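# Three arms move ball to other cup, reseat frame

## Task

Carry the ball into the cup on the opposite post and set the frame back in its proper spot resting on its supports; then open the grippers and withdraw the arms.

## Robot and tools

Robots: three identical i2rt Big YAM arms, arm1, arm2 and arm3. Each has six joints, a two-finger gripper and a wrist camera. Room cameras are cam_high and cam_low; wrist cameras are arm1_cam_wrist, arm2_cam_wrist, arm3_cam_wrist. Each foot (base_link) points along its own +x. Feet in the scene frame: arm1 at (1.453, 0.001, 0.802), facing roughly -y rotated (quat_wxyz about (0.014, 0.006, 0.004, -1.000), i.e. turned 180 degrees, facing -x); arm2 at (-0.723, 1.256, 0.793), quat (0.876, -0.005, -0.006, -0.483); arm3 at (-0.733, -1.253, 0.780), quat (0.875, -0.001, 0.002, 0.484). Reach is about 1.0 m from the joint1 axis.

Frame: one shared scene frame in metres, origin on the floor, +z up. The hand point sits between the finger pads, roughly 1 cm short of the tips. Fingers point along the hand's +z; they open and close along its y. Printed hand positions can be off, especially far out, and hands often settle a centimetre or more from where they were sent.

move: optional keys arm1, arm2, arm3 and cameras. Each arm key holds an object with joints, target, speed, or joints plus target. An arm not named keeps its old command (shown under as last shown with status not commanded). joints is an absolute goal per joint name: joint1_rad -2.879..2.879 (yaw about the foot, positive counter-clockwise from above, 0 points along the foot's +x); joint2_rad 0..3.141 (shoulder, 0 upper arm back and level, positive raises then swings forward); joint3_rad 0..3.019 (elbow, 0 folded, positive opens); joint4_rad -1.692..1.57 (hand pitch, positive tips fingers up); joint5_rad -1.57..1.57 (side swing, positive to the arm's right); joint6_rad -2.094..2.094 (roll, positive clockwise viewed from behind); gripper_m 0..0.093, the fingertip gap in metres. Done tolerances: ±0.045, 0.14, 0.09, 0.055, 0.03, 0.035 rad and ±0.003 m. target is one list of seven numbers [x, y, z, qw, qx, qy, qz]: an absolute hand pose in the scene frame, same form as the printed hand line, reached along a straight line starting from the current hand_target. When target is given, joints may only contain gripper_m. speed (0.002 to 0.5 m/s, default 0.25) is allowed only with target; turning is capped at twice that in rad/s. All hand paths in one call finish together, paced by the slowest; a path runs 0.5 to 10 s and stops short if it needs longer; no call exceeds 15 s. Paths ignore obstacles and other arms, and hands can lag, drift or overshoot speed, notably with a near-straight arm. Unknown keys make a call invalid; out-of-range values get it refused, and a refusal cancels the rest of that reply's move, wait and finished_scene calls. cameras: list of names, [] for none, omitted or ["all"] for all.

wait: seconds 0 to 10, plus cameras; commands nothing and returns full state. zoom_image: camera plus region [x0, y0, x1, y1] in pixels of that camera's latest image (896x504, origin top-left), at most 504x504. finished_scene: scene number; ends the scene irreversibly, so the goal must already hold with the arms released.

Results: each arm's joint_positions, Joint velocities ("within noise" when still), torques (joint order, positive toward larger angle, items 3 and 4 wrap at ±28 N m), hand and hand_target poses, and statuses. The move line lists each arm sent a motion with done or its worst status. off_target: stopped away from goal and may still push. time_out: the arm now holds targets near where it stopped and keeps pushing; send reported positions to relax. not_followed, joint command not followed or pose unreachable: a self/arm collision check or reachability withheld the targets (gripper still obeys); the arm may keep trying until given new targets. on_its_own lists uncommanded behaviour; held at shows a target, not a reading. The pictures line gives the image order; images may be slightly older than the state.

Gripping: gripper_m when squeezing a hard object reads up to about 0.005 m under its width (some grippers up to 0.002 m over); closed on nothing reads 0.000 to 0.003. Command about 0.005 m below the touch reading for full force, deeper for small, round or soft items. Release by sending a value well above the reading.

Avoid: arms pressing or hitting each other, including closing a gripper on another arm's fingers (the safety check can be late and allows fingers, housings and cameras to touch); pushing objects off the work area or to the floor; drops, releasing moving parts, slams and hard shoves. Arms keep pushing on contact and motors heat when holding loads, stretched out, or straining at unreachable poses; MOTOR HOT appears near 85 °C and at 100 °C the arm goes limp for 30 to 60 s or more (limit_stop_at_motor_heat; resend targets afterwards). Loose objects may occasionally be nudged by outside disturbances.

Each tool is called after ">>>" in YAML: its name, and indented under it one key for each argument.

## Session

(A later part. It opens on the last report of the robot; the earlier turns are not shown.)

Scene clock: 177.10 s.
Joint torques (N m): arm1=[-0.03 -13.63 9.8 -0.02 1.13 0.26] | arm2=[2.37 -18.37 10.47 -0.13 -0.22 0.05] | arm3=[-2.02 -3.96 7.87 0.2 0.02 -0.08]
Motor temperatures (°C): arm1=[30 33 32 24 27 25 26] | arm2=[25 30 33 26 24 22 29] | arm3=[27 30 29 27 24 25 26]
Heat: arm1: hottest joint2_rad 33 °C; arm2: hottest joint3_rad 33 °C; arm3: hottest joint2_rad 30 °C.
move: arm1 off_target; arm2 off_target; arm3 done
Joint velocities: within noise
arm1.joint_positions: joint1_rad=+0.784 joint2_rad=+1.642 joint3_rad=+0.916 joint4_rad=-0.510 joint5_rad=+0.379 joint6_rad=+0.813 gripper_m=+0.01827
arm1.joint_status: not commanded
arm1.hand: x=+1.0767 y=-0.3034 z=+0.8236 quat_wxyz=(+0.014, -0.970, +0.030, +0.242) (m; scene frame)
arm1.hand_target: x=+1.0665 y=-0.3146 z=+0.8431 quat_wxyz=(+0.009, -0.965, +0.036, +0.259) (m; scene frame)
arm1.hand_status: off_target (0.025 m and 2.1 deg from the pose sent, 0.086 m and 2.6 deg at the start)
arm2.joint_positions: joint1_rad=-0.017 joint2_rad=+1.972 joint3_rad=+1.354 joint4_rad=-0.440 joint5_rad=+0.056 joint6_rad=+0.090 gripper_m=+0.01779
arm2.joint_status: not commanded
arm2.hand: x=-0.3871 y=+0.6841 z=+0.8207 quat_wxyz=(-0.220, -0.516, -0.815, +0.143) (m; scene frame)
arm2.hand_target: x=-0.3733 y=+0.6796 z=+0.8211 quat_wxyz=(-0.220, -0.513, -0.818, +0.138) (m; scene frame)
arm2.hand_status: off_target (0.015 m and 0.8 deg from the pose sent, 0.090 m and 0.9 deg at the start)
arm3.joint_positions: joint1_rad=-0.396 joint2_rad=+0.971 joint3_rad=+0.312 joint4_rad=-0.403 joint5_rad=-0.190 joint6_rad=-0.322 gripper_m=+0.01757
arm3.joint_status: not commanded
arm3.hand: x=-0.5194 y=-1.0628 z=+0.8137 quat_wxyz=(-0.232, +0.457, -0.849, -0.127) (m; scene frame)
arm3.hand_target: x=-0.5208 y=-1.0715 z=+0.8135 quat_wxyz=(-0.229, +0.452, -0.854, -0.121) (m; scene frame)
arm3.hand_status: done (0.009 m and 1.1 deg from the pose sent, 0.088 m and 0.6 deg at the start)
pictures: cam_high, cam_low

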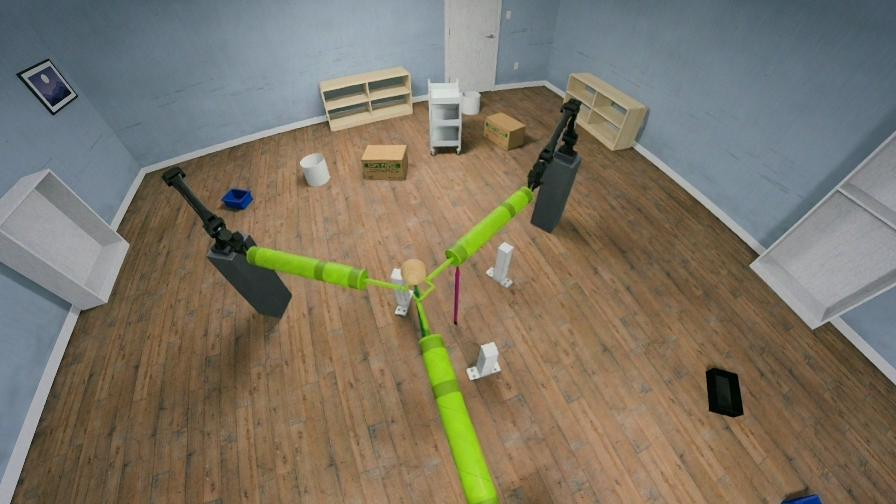

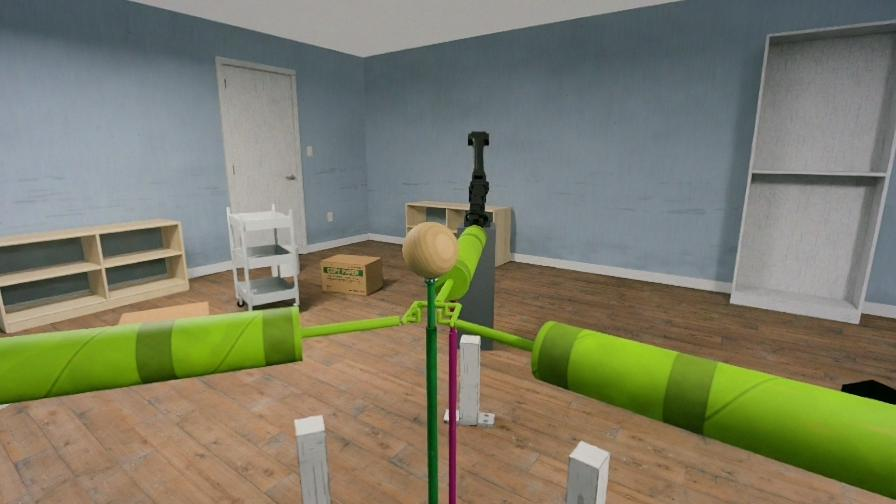

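>>> move:
  arm1: {"target":[1.066,-0.315,0.958,0.0095,-0.9652,0.0354,0.2586],"speed":0.05}
  arm2: {"target":[-0.373,0.679,0.933,0.2192,0.5133,0.8182,-0.1375],"speed":0.05}
  arm3: {"target":[-0.521,-1.072,0.928,0.2287,-0.4519,0.8537,0.1211],"speed":0.05}
  cameras: ["cam_high","cam_low"]

>>> zoom_image:
  camera: "cam_low"
  region: [370, 190, 510, 295]

>>> zoom_image:
  camera: "cam_high"
  region: [370, 210, 510, 315]

Scene clock: 202.97 s.
Joint torques (N m): arm1=[-0.03 -16.38 11.51 -0.87 1.08 0.24] | arm2=[3.37 -24.12 11.33 -0.53 -0.36 0.11] | arm3=[-1.79 -3.78 13.7 -0.99 -0.02 -0.01]
Motor temperatures (°C): arm1=[30 31 35 24 29 25 26] | arm2=[25 31 36 26 24 22 29] | arm3=[27 29 32 27 24 25 26]
Heat: arm1: hottest joint3_rad 35 °C; arm2: hottest joint3_rad 36 °C; arm3: hottest joint3_rad 32 °C.
move: arm1 off_target; arm2 off_target; arm3 off_target
Joint velocities: within noise
arm1.joint_positions: joint1_rad=+0.784 joint2_rad=+1.519 joint3_rad=+1.064 joint4_rad=-0.805 joint5_rad=+0.380 joint6_rad=+0.816 gripper_m=+0.01827
arm1.joint_status: not commanded
arm1.hand: x=+1.0717 y=-0.3082 z=+0.9163 quat_wxyz=(+0.022, -0.971, +0.030, +0.235) (m; scene frame)
arm1.hand_target: x=+1.0665 y=-0.3142 z=+0.9569 quat_wxyz=(+0.009, -0.965, +0.036, +0.259) (m; scene frame)
arm1.hand_status: off_target (0.043 m and 3.3 deg from the pose sent, 0.135 m and 2.1 deg at the start)
arm2.joint_positions: joint1_rad=-0.029 joint2_rad=+1.915 joint3_rad=+1.472 joint4_rad=-0.684 joint5_rad=+0.057 joint6_rad=+0.083 gripper_m=+0.01779
arm2.joint_status: not commanded
arm2.hand: x=-0.3950 y=+0.6803 z=+0.8821 quat_wxyz=(-0.189, -0.523, -0.821, +0.130) (m; scene frame)
arm2.hand_target: x=-0.3740 y=+0.6803 z=+0.9324 quat_wxyz=(-0.220, -0.513, -0.818, +0.137) (m; scene frame)
arm2.hand_status: off_target (0.055 m and 3.7 deg from the pose sent, 0.113 m and 0.7 deg at the start)
arm3.joint_positions: joint1_rad=-0.396 joint2_rad=+0.765 joint3_rad=+0.496 joint4_rad=-0.824 joint5_rad=-0.188 joint6_rad=-0.328 gripper_m=+0.01757
arm3.joint_status: not commanded
arm3.hand: x=-0.5262 y=-1.0679 z=+0.9027 quat_wxyz=(-0.218, +0.460, -0.852, -0.123) (m; scene frame)
arm3.hand_target: x=-0.5208 y=-1.0711 z=+0.9267 quat_wxyz=(-0.229, +0.452, -0.854, -0.121) (m; scene frame)
arm3.hand_status: off_target (0.026 m and 1.6 deg from the pose sent, 0.115 m and 1.1 deg at the start)
pictures: cam_high, cam_low

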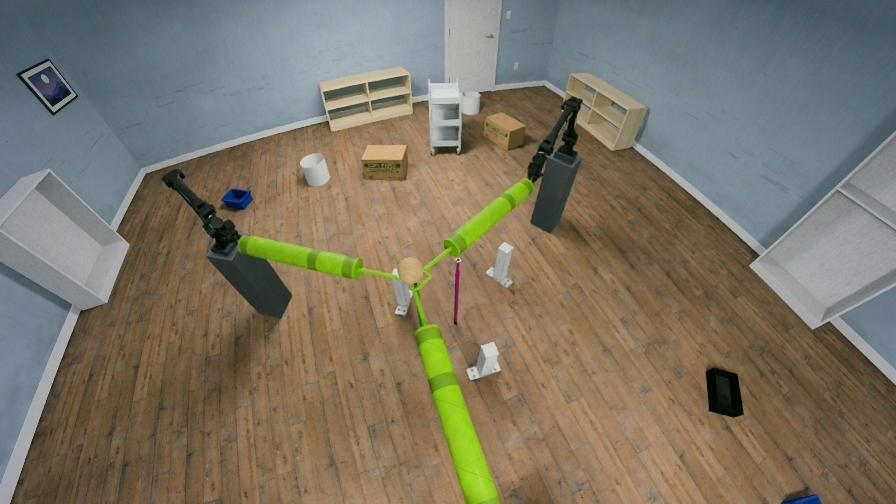

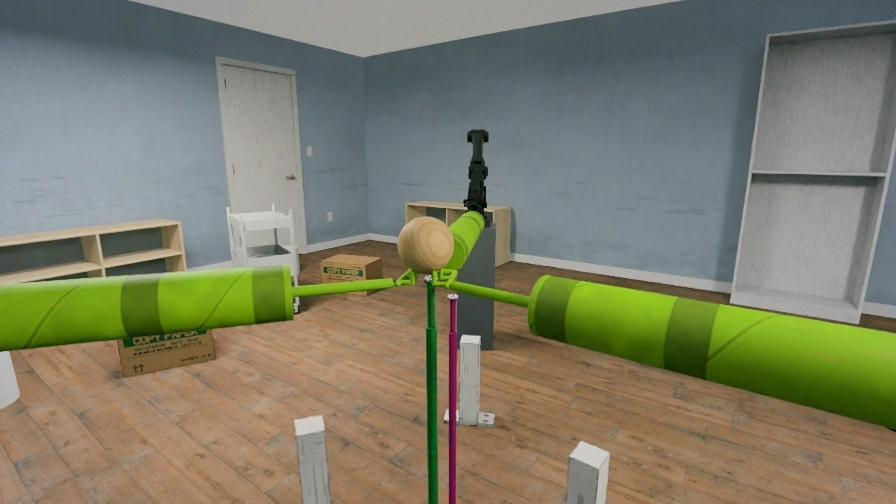

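Scaled by 3.600 from the camera's 896x504 image, which has a finer 1280x720 frame.

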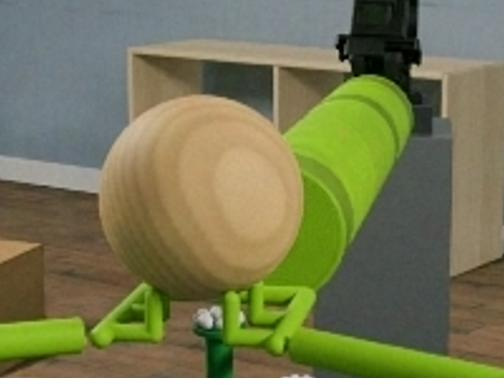

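Scaled by 3.600 from the camera's 896x504 image, which has a finer 1280x720 frame.

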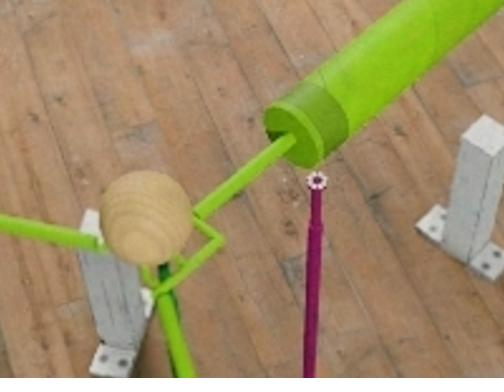

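>>> move:
  arm1: {"target":[0.951,-0.059,0.953,0.0095,-0.9652,0.0354,0.2586],"speed":0.07}
  arm2: {"target":[-0.488,0.935,0.916,0.2192,0.5133,0.8182,-0.1375],"speed":0.07}
  arm3: {"target":[-0.636,-0.816,0.933,0.2287,-0.4519,0.8537,0.1211],"speed":0.07}
  cameras: ["cam_high","cam_low"]

>>> zoom_image:
  camera: "cam_low"
  region: [390, 200, 530, 305]

>>> zoom_image:
  camera: "cam_high"
  region: [390, 190, 530, 295]

Scene clock: 219.10 s.
Joint torques (N m): arm1=[-2.73 -13.04 11 0.91 0.2 0.03] | arm2=[3.72 -12.22 7.06 0.05 -0.16 0.24] | arm3=[1.79 -8.35 12.44 0.21 0.34 0.36]
Motor temperatures (°C): arm1=[30 32 38 24 28 25 27] | arm2=[25 34 38 26 24 22 29] | arm3=[27 28 35 27 24 25 27]
Heat: arm1: hottest joint3_rad 38 °C; arm2: hottest joint3_rad 38 °C; arm3: hottest joint3_rad 35 °C.
move: arm1 off_target; arm2 off_target; arm3 off_target
Joint velocities: within noise
arm1.joint_positions: joint1_rad=+0.147 joint2_rad=+1.427 joint3_rad=+0.976 joint4_rad=-0.646 joint5_rad=+0.105 joint6_rad=+0.216 gripper_m=+0.01827
arm1.joint_status: not commanded
arm1.hand: x=+0.9652 y=-0.0680 z=+0.9263 quat_wxyz=(+0.009, -0.972, +0.031, +0.235) (m; scene frame)
arm1.hand_target: x=+0.9519 y=-0.0590 z=+0.9530 quat_wxyz=(+0.010, -0.965, +0.036, +0.259) (m; scene frame)
arm1.hand_status: off_target (0.032 m and 2.9 deg from the pose sent, 0.279 m and 3.3 deg at the start)
arm2.joint_positions: joint1_rad=+0.086 joint2_rad=+1.238 joint3_rad=+0.720 joint4_rad=-0.575 joint5_rad=+0.111 joint6_rad=+0.175 gripper_m=+0.01779
arm2.joint_status: not commanded
arm2.hand: x=-0.4939 y=+0.9219 z=+0.9035 quat_wxyz=(-0.206, -0.516, -0.819, +0.141) (m; scene frame)
arm2.hand_target: x=-0.4882 y=+0.9343 z=+0.9150 quat_wxyz=(-0.219, -0.513, -0.818, +0.137) (m; scene frame)
arm2.hand_status: off_target (0.019 m and 1.6 deg from the pose sent, 0.273 m and 3.7 deg at the start)
arm3.joint_positions: joint1_rad=+0.408 joint2_rad=+1.292 joint3_rad=+0.859 joint4_rad=-0.679 joint5_rad=+0.226 joint6_rad=+0.380 gripper_m=+0.01757
arm3.joint_status: not commanded
arm3.hand: x=-0.6283 y=-0.8270 z=+0.9144 quat_wxyz=(-0.225, +0.459, -0.853, -0.108) (m; scene frame)
arm3.hand_target: x=-0.6360 y=-0.8165 z=+0.9328 quat_wxyz=(-0.229, +0.452, -0.854, -0.122) (m; scene frame)
arm3.hand_status: off_target (0.023 m and 1.7 deg from the pose sent, 0.276 m and 1.6 deg at the start)
pictures: cam_high, cam_low

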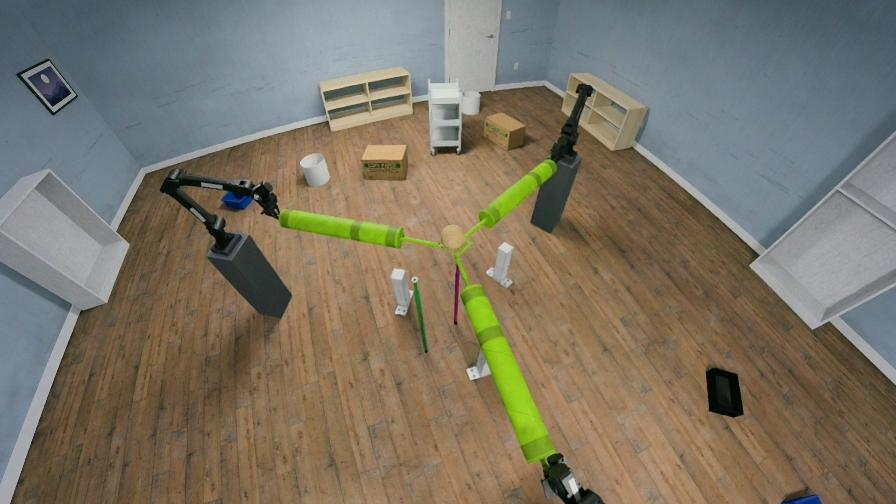

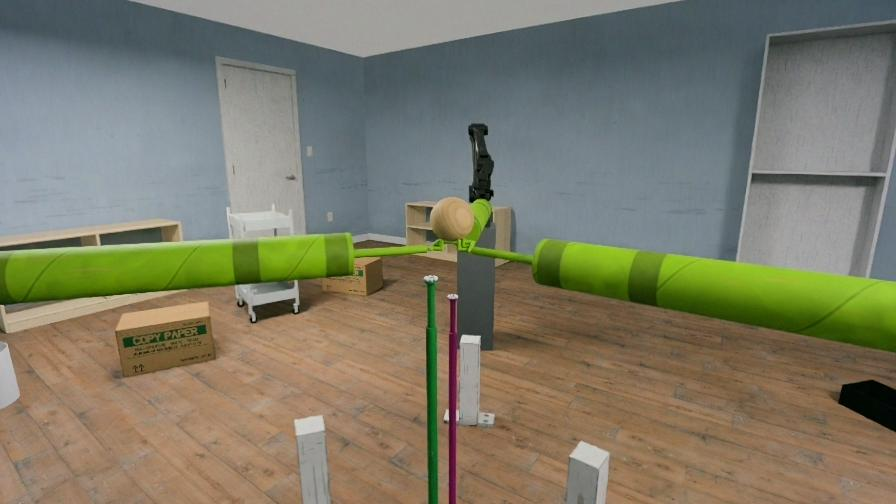

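Scaled by 3.600 from the camera's 896x504 image, which has a finer 1280x720 frame.

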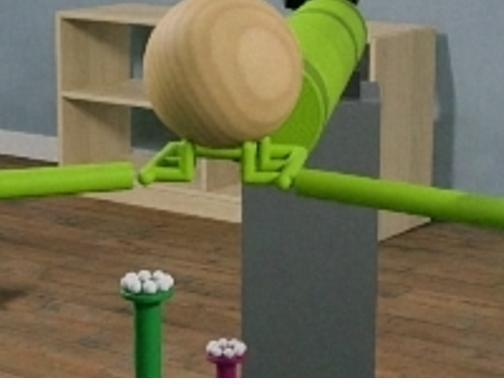

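Scaled by 3.600 from the camera's 896x504 image, which has a finer 1280x720 frame.

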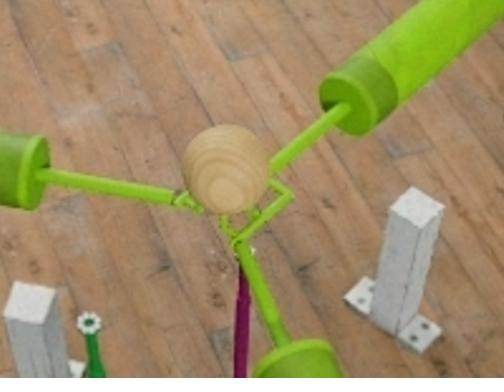

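>>> move:
  arm1: {"target":[0.935,-0.024,0.903,0.0095,-0.9652,0.0354,0.2586],"speed":0.06}
  arm2: {"target":[-0.504,0.970,0.872,0.2192,0.5133,0.8182,-0.1375],"speed":0.06}
  arm3: {"target":[-0.652,-0.781,0.882,0.2287,-0.4519,0.8537,0.1211],"speed":0.06}
  cameras: ["cam_high","cam_low"]

>>> zoom_image:
  camera: "cam_low"
  region: [390, 210, 530, 315]

>>> zoom_image:
  camera: "cam_high"
  region: [390, 190, 530, 295]

Scene clock: 231.77 s.
Joint torques (N m): arm1=[-2.37 -13.98 8.54 1.73 -0.04 0.08] | arm2=[3.84 -10.17 6.11 0.8 -0.2 0.23] | arm3=[1.03 -9.82 11.12 0.38 0.56 0.27]
Motor temperatures (°C): arm1=[30 31 38 24 28 25 27] | arm2=[25 33 37 26 23 22 29] | arm3=[27 28 35 27 24 25 27]
Heat: arm1: hottest joint3_rad 38 °C; arm2: hottest joint3_rad 37 °C; arm3: hottest joint3_rad 35 °C.
move: arm1 off_target; arm2 off_target; arm3 off_target
Joint velocities: within noise
arm1.joint_positions: joint1_rad=+0.057 joint2_rad=+1.526 joint3_rad=+0.956 joint4_rad=-0.519 joint5_rad=+0.066 joint6_rad=+0.138 gripper_m=+0.01827
arm1.joint_status: not commanded
arm1.hand: x=+0.9445 y=-0.0317 z=+0.8836 quat_wxyz=(+0.010, -0.971, +0.032, +0.235) (m; scene frame)
arm1.hand_target: x=+0.9355 y=-0.0239 z=+0.9029 quat_wxyz=(+0.010, -0.965, +0.035, +0.258) (m; scene frame)
arm1.hand_status: off_target (0.023 m and 2.8 deg from the pose sent, 0.058 m and 2.9 deg at the start)
arm2.joint_positions: joint1_rad=+0.118 joint2_rad=+1.194 joint3_rad=+0.568 joint4_rad=-0.478 joint5_rad=+0.129 joint6_rad=+0.205 gripper_m=+0.01779
arm2.joint_status: not commanded
arm2.hand: x=-0.5113 y=+0.9593 z=+0.8644 quat_wxyz=(-0.203, -0.517, -0.820, +0.141) (m; scene frame)
arm2.hand_target: x=-0.5042 y=+0.9695 z=+0.8713 quat_wxyz=(-0.219, -0.513, -0.819, +0.137) (m; scene frame)
arm2.hand_status: off_target (0.015 m and 2.0 deg from the pose sent, 0.058 m and 1.5 deg at the start)
arm3.joint_positions: joint1_rad=+0.468 joint2_rad=+1.448 joint3_rad=+0.871 joint4_rad=-0.541 joint5_rad=+0.245 joint6_rad=+0.435 gripper_m=+0.01757
arm3.joint_status: not commanded
arm3.hand: x=-0.6481 y=-0.7904 z=+0.8678 quat_wxyz=(-0.224, +0.459, -0.852, -0.113) (m; scene frame)
arm3.hand_target: x=-0.6520 y=-0.7813 z=+0.8820 quat_wxyz=(-0.229, +0.452, -0.854, -0.122) (m; scene frame)
arm3.hand_status: off_target (0.017 m and 1.4 deg from the pose sent, 0.061 m and 1.7 deg at the start)
pictures: cam_high, cam_low

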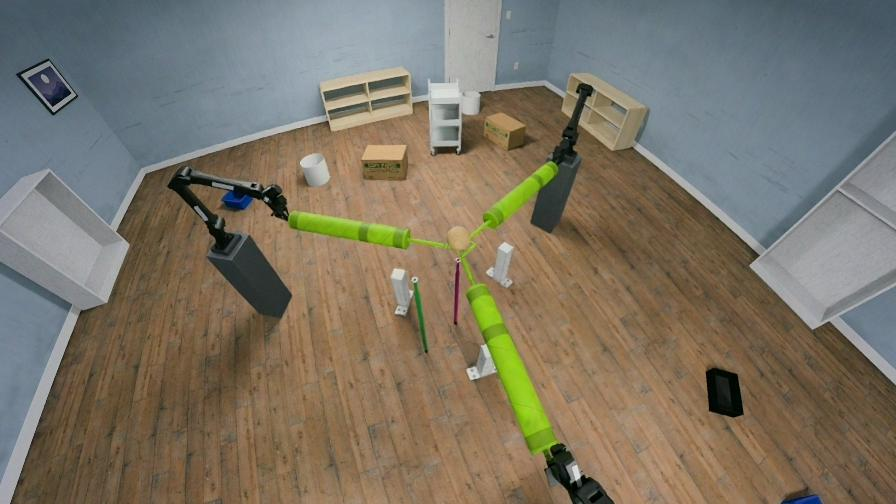

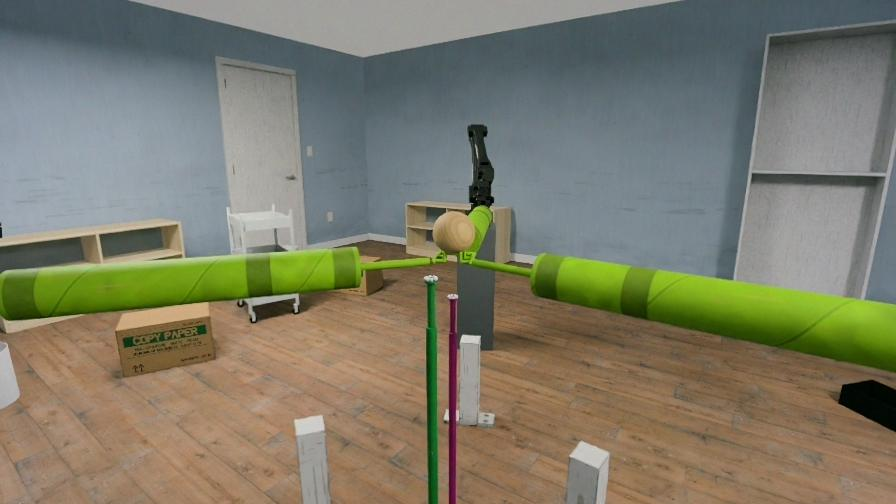

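Scaled by 3.600 from the camera's 896x504 image, which has a finer 1280x720 frame.

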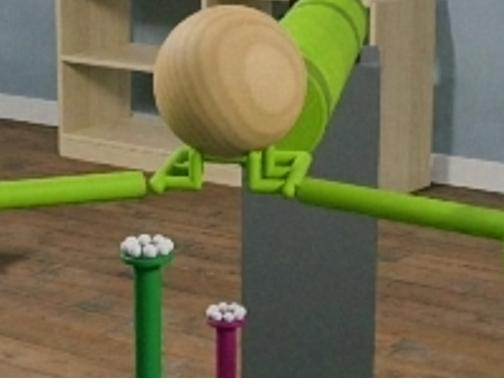

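Scaled by 3.600 from the camera's 896x504 image, which has a finer 1280x720 frame.

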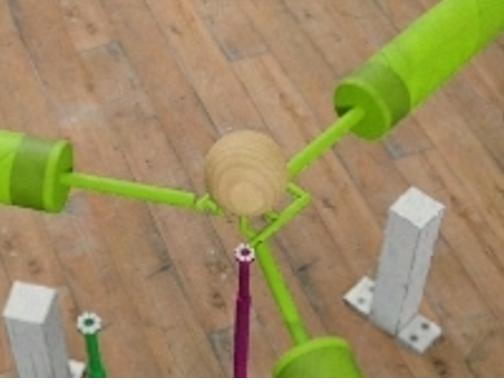

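>>> move:
  arm1: {"target":[0.934,-0.021,0.825,0.0095,-0.9652,0.0354,0.2586],"speed":0.06}
  arm2: {"target":[-0.505,0.973,0.794,0.2192,0.5133,0.8182,-0.1375],"speed":0.06}
  arm3: {"target":[-0.653,-0.778,0.804,0.2287,-0.4519,0.8537,0.1211],"speed":0.06}
  cameras: ["cam_high","cam_low"]

>>> zoom_image:
  camera: "cam_low"
  region: [390, 220, 530, 325]

>>> zoom_image:
  camera: "cam_high"
  region: [390, 190, 530, 295]

Scene clock: 242.23 s.
Joint torques (N m): arm1=[-1.79 -14.92 6.99 1.8 -0.11 0.12] | arm2=[2.9 -7.82 4.85 1.39 -0.07 0.15] | arm3=[0.85 -10.7 7.68 1.33 0.59 0.23]
Motor temperatures (°C): arm1=[30 31 38 24 27 25 27] | arm2=[25 33 36 26 23 22 29] | arm3=[27 28 35 27 24 25 27]
Heat: arm1: hottest joint3_rad 38 °C; arm2: hottest joint3_rad 36 °C; arm3: hottest joint3_rad 35 °C.
move: arm1 off_target; arm2 done; arm3 done
Joint velocities: within noise
arm1.joint_positions: joint1_rad=+0.045 joint2_rad=+1.665 joint3_rad=+0.878 joint4_rad=-0.296 joint5_rad=+0.066 joint6_rad=+0.128 gripper_m=+0.01827
arm1.joint_status: not commanded
arm1.hand: x=+0.9432 y=-0.0252 z=+0.8094 quat_wxyz=(+0.012, -0.971, +0.033, +0.238) (m; scene frame)
arm1.hand_target: x=+0.9343 y=-0.0210 z=+0.8249 quat_wxyz=(+0.010, -0.965, +0.035, +0.259) (m; scene frame)
arm1.hand_status: off_target (0.019 m and 2.5 deg from the pose sent, 0.061 m and 2.8 deg at the start)
arm2.joint_positions: joint1_rad=+0.137 joint2_rad=+1.362 joint3_rad=+0.453 joint4_rad=-0.176 joint5_rad=+0.129 joint6_rad=+0.220 gripper_m=+0.01779
arm2.joint_status: not commanded
arm2.hand: x=-0.5097 y=+0.9672 z=+0.7963 quat_wxyz=(-0.214, -0.515, -0.818, +0.141) (m; scene frame)
arm2.hand_target: x=-0.5052 y=+0.9730 z=+0.7940 quat_wxyz=(-0.219, -0.513, -0.818, +0.137) (m; scene frame)
arm2.hand_status: done (0.008 m and 0.8 deg from the pose sent, 0.072 m and 2.0 deg at the start)
arm3.joint_positions: joint1_rad=+0.473 joint2_rad=+1.599 joint3_rad=+0.818 joint4_rad=-0.334 joint5_rad=+0.246 joint6_rad=+0.441 gripper_m=+0.01757
arm3.joint_status: not commanded
arm3.hand: x=-0.6496 y=-0.7809 z=+0.7999 quat_wxyz=(-0.224, +0.458, -0.853, -0.115) (m; scene frame)
arm3.hand_target: x=-0.6530 y=-0.7779 z=+0.8040 quat_wxyz=(-0.229, +0.452, -0.854, -0.121) (m; scene frame)
arm3.hand_status: done (0.006 m and 1.1 deg from the pose sent, 0.065 m and 1.4 deg at the start)
pictures: cam_high, cam_low

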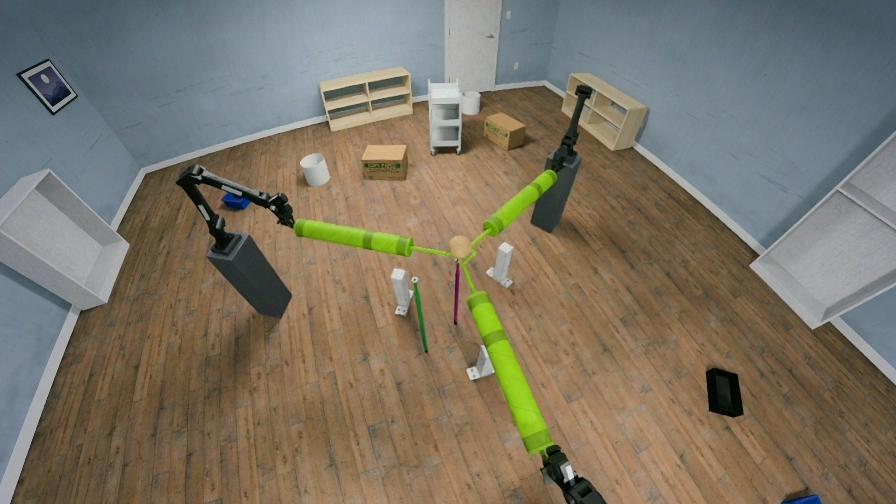

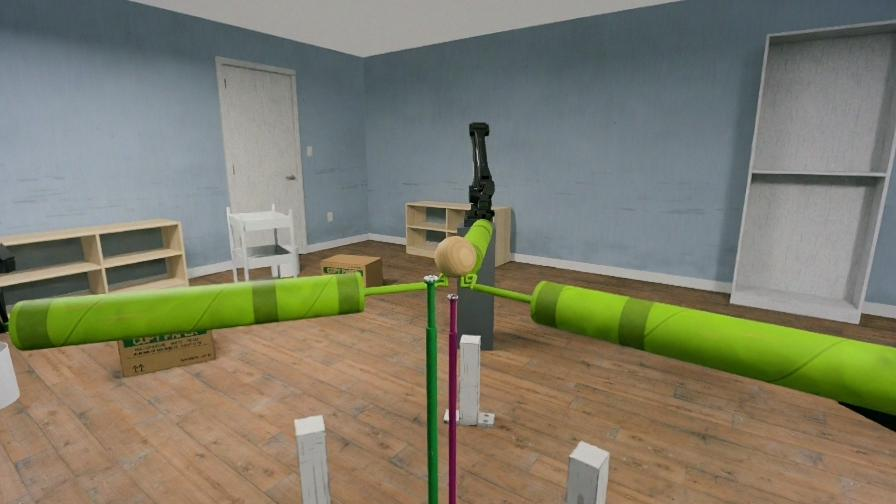

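Scaled by 3.600 from the camera's 896x504 image, which has a finer 1280x720 frame.

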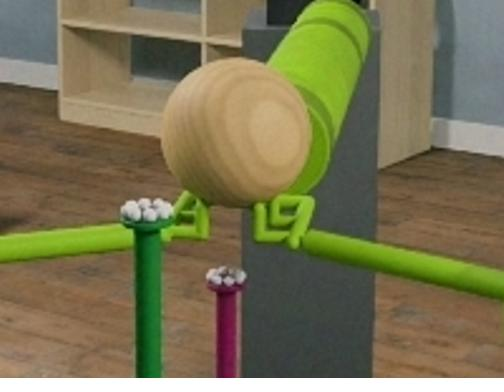

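Scaled by 3.600 from the camera's 896x504 image, which has a finer 1280x720 frame.

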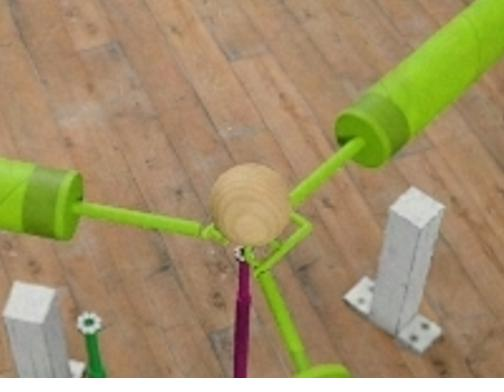

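>>> move:
  arm1: {"target":[0.929,-0.028,0.803,0.0095,-0.9652,0.0354,0.2586],"speed":0.05}
  arm2: {"target":[-0.510,0.966,0.770,0.2192,0.5133,0.8182,-0.1375],"speed":0.05}
  arm3: {"target":[-0.658,-0.785,0.780,0.2287,-0.4519,0.8537,0.1211],"speed":0.05}
  cameras: ["cam_high","cam_low"]

>>> zoom_image:
  camera: "cam_low"
  region: [390, 220, 530, 325]

>>> zoom_image:
  camera: "cam_high"
  region: [390, 190, 530, 295]

Scene clock: 256.83 s.
Joint torques (N m): arm1=[-0.5 -15.15 6.86 1.91 0.18 0.26] | arm2=[1.26 -8.35 4.33 1.52 -0.41 -0.05] | arm3=[1.26 -10.7 6.6 1.26 0.52 0.29]
Motor temperatures (°C): arm1=[30 31 37 24 27 25 27] | arm2=[25 32 35 26 23 22 29] | arm3=[27 29 36 27 24 25 27]
Heat: arm1: hottest joint3_rad 37 °C; arm2: hottest joint3_rad 35 °C; arm3: hottest joint3_rad 36 °C.
move: arm1 off_target; arm2 done; arm3 done
Joint velocities: within noise
arm1.joint_positions: joint1_rad=+0.045 joint2_rad=+1.721 joint3_rad=+0.875 joint4_rad=-0.242 joint5_rad=+0.065 joint6_rad=+0.128 gripper_m=+0.01827
arm1.joint_status: not commanded
arm1.hand: x=+0.9403 y=-0.0255 z=+0.7869 quat_wxyz=(+0.012, -0.971, +0.033, +0.236) (m; scene frame)
arm1.hand_target: x=+0.9292 y=-0.0281 z=+0.8032 quat_wxyz=(+0.009, -0.965, +0.035, +0.259) (m; scene frame)
arm1.hand_status: off_target (0.020 m and 2.7 deg from the pose sent, 0.016 m and 2.4 deg at the start)
arm2.joint_positions: joint1_rad=+0.125 joint2_rad=+1.456 joint3_rad=+0.434 joint4_rad=-0.067 joint5_rad=+0.125 joint6_rad=+0.214 gripper_m=+0.01779
arm2.joint_status: not commanded
arm2.hand: x=-0.5123 y=+0.9649 z=+0.7708 quat_wxyz=(-0.212, -0.517, -0.818, +0.140) (m; scene frame)
arm2.hand_target: x=-0.5101 y=+0.9660 z=+0.7701 quat_wxyz=(-0.219, -0.513, -0.818, +0.138) (m; scene frame)
arm2.hand_status: done (0.003 m and 1.0 deg from the pose sent, 0.026 m and 0.7 deg at the start)
arm3.joint_positions: joint1_rad=+0.479 joint2_rad=+1.637 joint3_rad=+0.787 joint4_rad=-0.255 joint5_rad=+0.253 joint6_rad=+0.445 gripper_m=+0.01757
arm3.joint_status: not commanded
arm3.hand: x=-0.6516 y=-0.7834 z=+0.7800 quat_wxyz=(-0.229, +0.457, -0.851, -0.119) (m; scene frame)
arm3.hand_target: x=-0.6578 y=-0.7849 z=+0.7801 quat_wxyz=(-0.229, +0.452, -0.854, -0.121) (m; scene frame)
arm3.hand_status: done (0.007 m and 0.7 deg from the pose sent, 0.022 m and 1.1 deg at the start)
pictures: cam_high, cam_low

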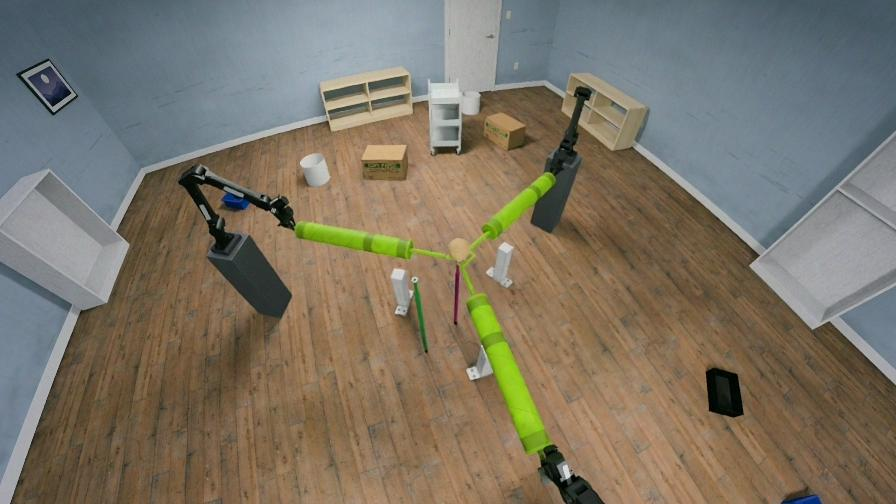

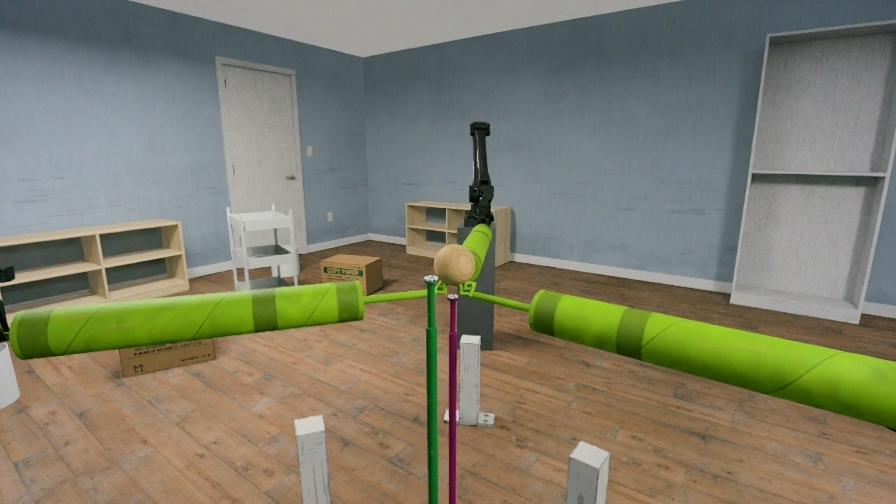

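Scaled by 3.600 from the camera's 896x504 image, which has a finer 1280x720 frame.

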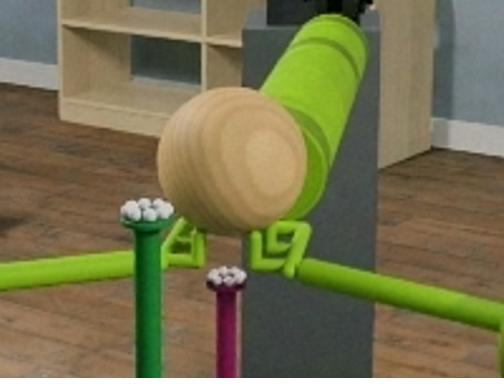

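Scaled by 3.600 from the camera's 896x504 image, which has a finer 1280x720 frame.

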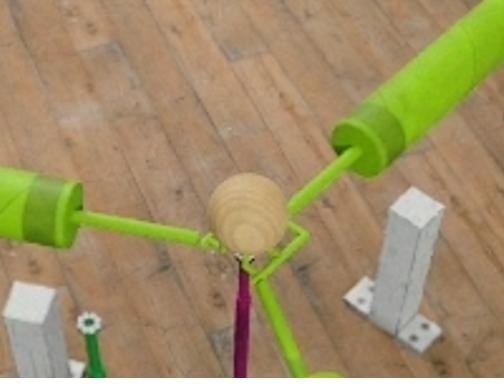

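>>> move:
  arm1: {"target":[0.924,-0.032,0.756,0.0095,-0.9652,0.0354,0.2586],"speed":0.04}
  arm2: {"target":[-0.515,0.963,0.725,0.2192,0.5133,0.8182,-0.1375],"speed":0.04}
  arm3: {"target":[-0.663,-0.788,0.735,0.2287,-0.4519,0.8537,0.1211],"speed":0.04}
  cameras: ["cam_high","cam_low"]

>>> zoom_image:
  camera: "cam_low"
  region: [390, 220, 530, 325]

>>> zoom_image:
  camera: "cam_high"
  region: [390, 190, 530, 295]

Scene clock: 267.03 s.
Joint torques (N m): arm1=[-0.26 -15.38 5.91 2.03 0.34 0.3] | arm2=[1.08 -8.94 2.88 1.62 -0.41 -0.07] | arm3=[1.14 -10.58 5.59 1.44 0.49 0.28]
Motor temperatures (°C): arm1=[30 31 36 24 27 25 27] | arm2=[25 32 34 26 23 22 30] | arm3=[27 30 34 27 24 25 27]
Heat: arm1: hottest joint3_rad 36 °C; arm2: hottest joint3_rad 34 °C; arm3: hottest joint3_rad 34 °C.
move: arm1 off_target; arm2 done; arm3 done
Joint velocities: within noise
arm1.joint_positions: joint1_rad=+0.051 joint2_rad=+1.835 joint3_rad=+0.871 joint4_rad=-0.120 joint5_rad=+0.065 joint6_rad=+0.131 gripper_m=+0.01827
arm1.joint_status: not commanded
arm1.hand: x=+0.9349 y=-0.0285 z=+0.7432 quat_wxyz=(+0.010, -0.971, +0.032, +0.238) (m; scene frame)
arm1.hand_target: x=+0.9242 y=-0.0320 z=+0.7561 quat_wxyz=(+0.009, -0.965, +0.035, +0.259) (m; scene frame)
arm1.hand_status: off_target (0.017 m and 2.5 deg from the pose sent, 0.035 m and 2.8 deg at the start)
arm2.joint_positions: joint1_rad=+0.108 joint2_rad=+1.638 joint3_rad=+0.411 joint4_rad=+0.142 joint5_rad=+0.115 joint6_rad=+0.198 gripper_m=+0.01779
arm2.joint_status: not commanded
arm2.hand: x=-0.5164 y=+0.9623 z=+0.7262 quat_wxyz=(-0.212, -0.517, -0.818, +0.139) (m; scene frame)
arm2.hand_target: x=-0.5150 y=+0.9630 z=+0.7251 quat_wxyz=(-0.219, -0.513, -0.818, +0.138) (m; scene frame)
arm2.hand_status: done (0.002 m and 0.9 deg from the pose sent, 0.046 m and 1.0 deg at the start)
arm3.joint_positions: joint1_rad=+0.492 joint2_rad=+1.740 joint3_rad=+0.755 joint4_rad=-0.122 joint5_rad=+0.259 joint6_rad=+0.457 gripper_m=+0.01757
arm3.joint_status: not commanded
arm3.hand: x=-0.6574 y=-0.7864 z=+0.7370 quat_wxyz=(-0.229, +0.457, -0.851, -0.119) (m; scene frame)
arm3.hand_target: x=-0.6630 y=-0.7881 z=+0.7350 quat_wxyz=(-0.229, +0.452, -0.854, -0.121) (m; scene frame)
arm3.hand_status: done (0.006 m and 0.7 deg from the pose sent, 0.046 m and 0.7 deg at the start)
pictures: cam_high, cam_low

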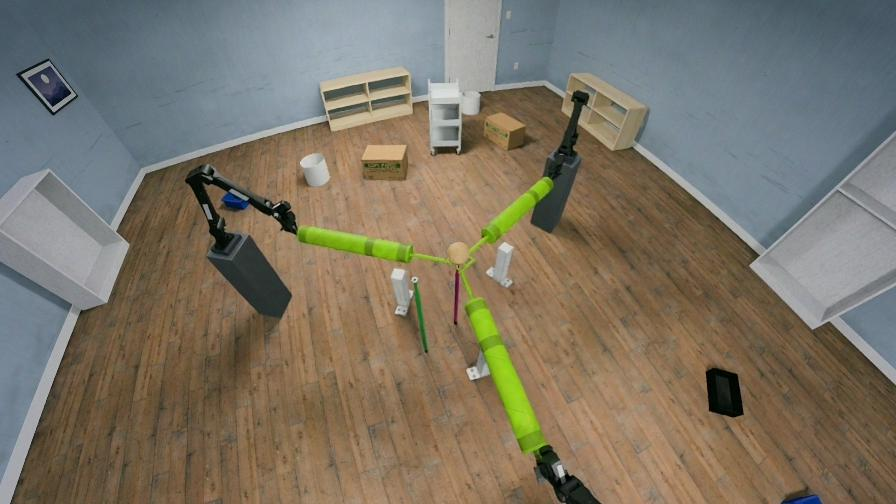

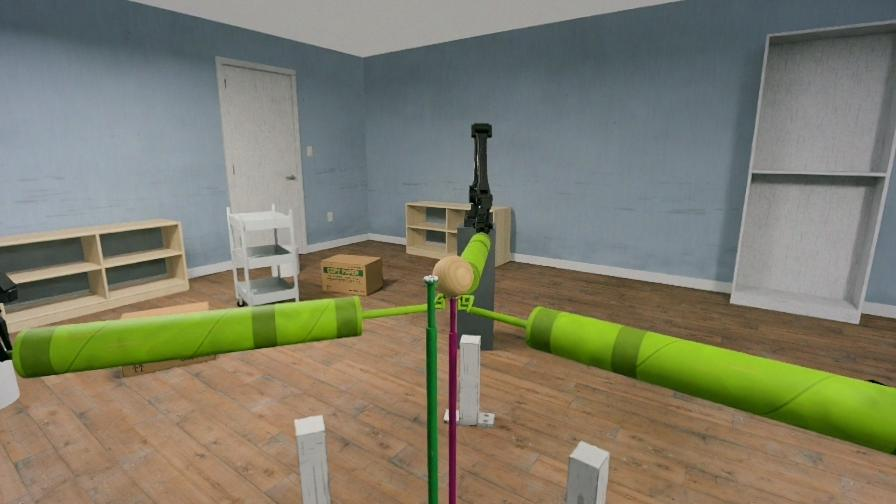

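Scaled by 3.600 from the camera's 896x504 image, which has a finer 1280x720 frame.

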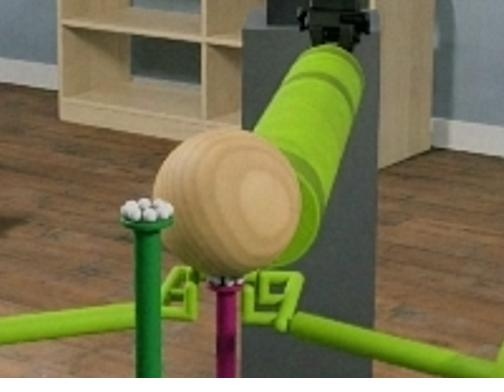

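Scaled by 3.600 from the camera's 896x504 image, which has a finer 1280x720 frame.

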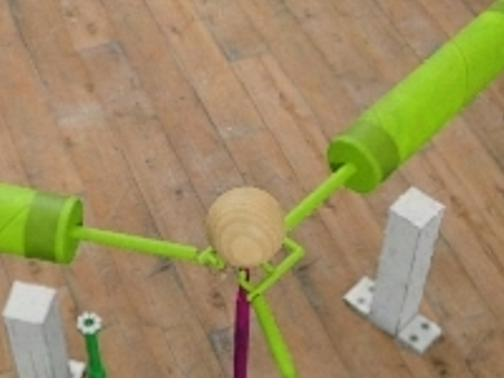

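>>> move:
  arm1: {"target":[0.924,-0.032,0.690,0.0095,-0.9652,0.0354,0.2586],"speed":0.04}
  arm2: {"target":[-0.515,0.963,0.662,0.2192,0.5133,0.8182,-0.1375],"speed":0.04}
  arm3: {"target":[-0.663,-0.788,0.670,0.2287,-0.4519,0.8537,0.1211],"speed":0.04}
  cameras: ["cam_high","cam_low"]

>>> zoom_image:
  camera: "cam_low"
  region: [390, 220, 530, 325]

>>> zoom_image:
  camera: "cam_high"
  region: [390, 200, 530, 305]

Scene clock: 276.13 s.
Joint torques (N m): arm1=[-0.15 -15.79 4.83 1.8 0.21 0.31] | arm2=[1.2 -9.93 1.24 1.46 -0.32 -0.05] | arm3=[0.97 -11.16 4.27 1.51 0.44 0.26]
Motor temperatures (°C): arm1=[30 31 35 24 27 25 27] | arm2=[25 32 33 26 23 22 30] | arm3=[27 30 33 27 24 25 27]
Heat: arm1: hottest joint3_rad 35 °C; arm2: hottest joint3_rad 33 °C; arm3: hottest joint3_rad 33 °C.
move: arm1 off_target; arm2 done; arm3 done
Joint velocities: within noise
arm1.joint_positions: joint1_rad=+0.051 joint2_rad=+2.001 joint3_rad=+0.868 joint4_rad=+0.059 joint5_rad=+0.069 joint6_rad=+0.131 gripper_m=+0.01827
arm1.joint_status: not commanded
arm1.hand: x=+0.9344 y=-0.0275 z=+0.6801 quat_wxyz=(+0.012, -0.970, +0.032, +0.242) (m; scene frame)
arm1.hand_target: x=+0.9242 y=-0.0320 z=+0.6901 quat_wxyz=(+0.009, -0.965, +0.035, +0.259) (m; scene frame)
arm1.hand_status: off_target (0.015 m and 2.0 deg from the pose sent, 0.055 m and 2.5 deg at the start)
arm2.joint_positions: joint1_rad=+0.107 joint2_rad=+1.921 joint3_rad=+0.417 joint4_rad=+0.423 joint5_rad=+0.113 joint6_rad=+0.198 gripper_m=+0.01779
arm2.joint_status: not commanded
arm2.hand: x=-0.5170 y=+0.9630 z=+0.6642 quat_wxyz=(-0.214, -0.516, -0.817, +0.139) (m; scene frame)
arm2.hand_target: x=-0.5150 y=+0.9629 z=+0.6621 quat_wxyz=(-0.219, -0.513, -0.818, +0.138) (m; scene frame)
arm2.hand_status: done (0.003 m and 0.7 deg from the pose sent, 0.064 m and 0.9 deg at the start)
arm3.joint_positions: joint1_rad=+0.494 joint2_rad=+1.925 joint3_rad=+0.747 joint4_rad=+0.070 joint5_rad=+0.260 joint6_rad=+0.459 gripper_m=+0.01757
arm3.joint_status: not commanded
arm3.hand: x=-0.6582 y=-0.7868 z=+0.6725 quat_wxyz=(-0.230, +0.457, -0.851, -0.119) (m; scene frame)
arm3.hand_target: x=-0.6629 y=-0.7882 z=+0.6699 quat_wxyz=(-0.229, +0.452, -0.854, -0.121) (m; scene frame)
arm3.hand_status: done (0.006 m and 0.7 deg from the pose sent, 0.067 m and 0.7 deg at the start)
pictures: cam_high, cam_low

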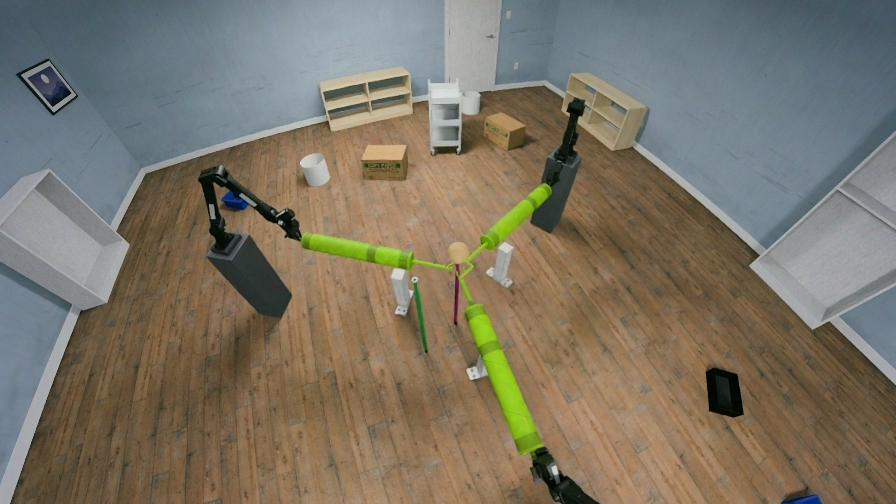

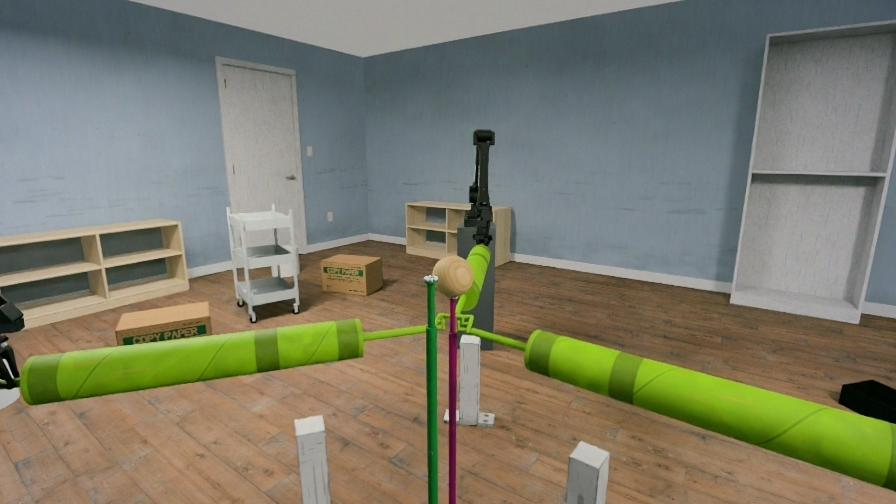

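Scaled by 3.600 from the camera's 896x504 image, which has a finer 1280x720 frame.

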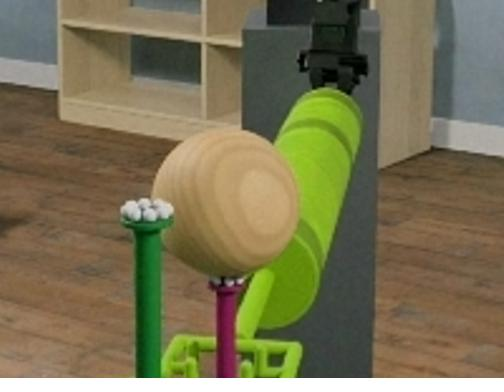

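Scaled by 3.600 from the camera's 896x504 image, which has a finer 1280x720 frame.

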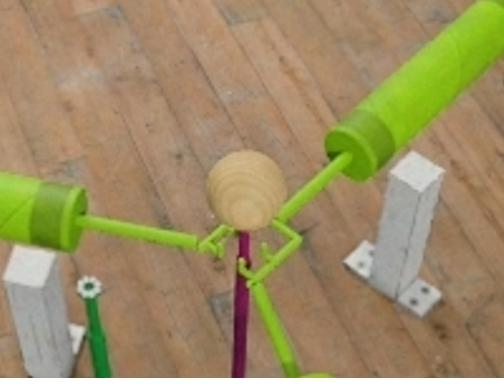

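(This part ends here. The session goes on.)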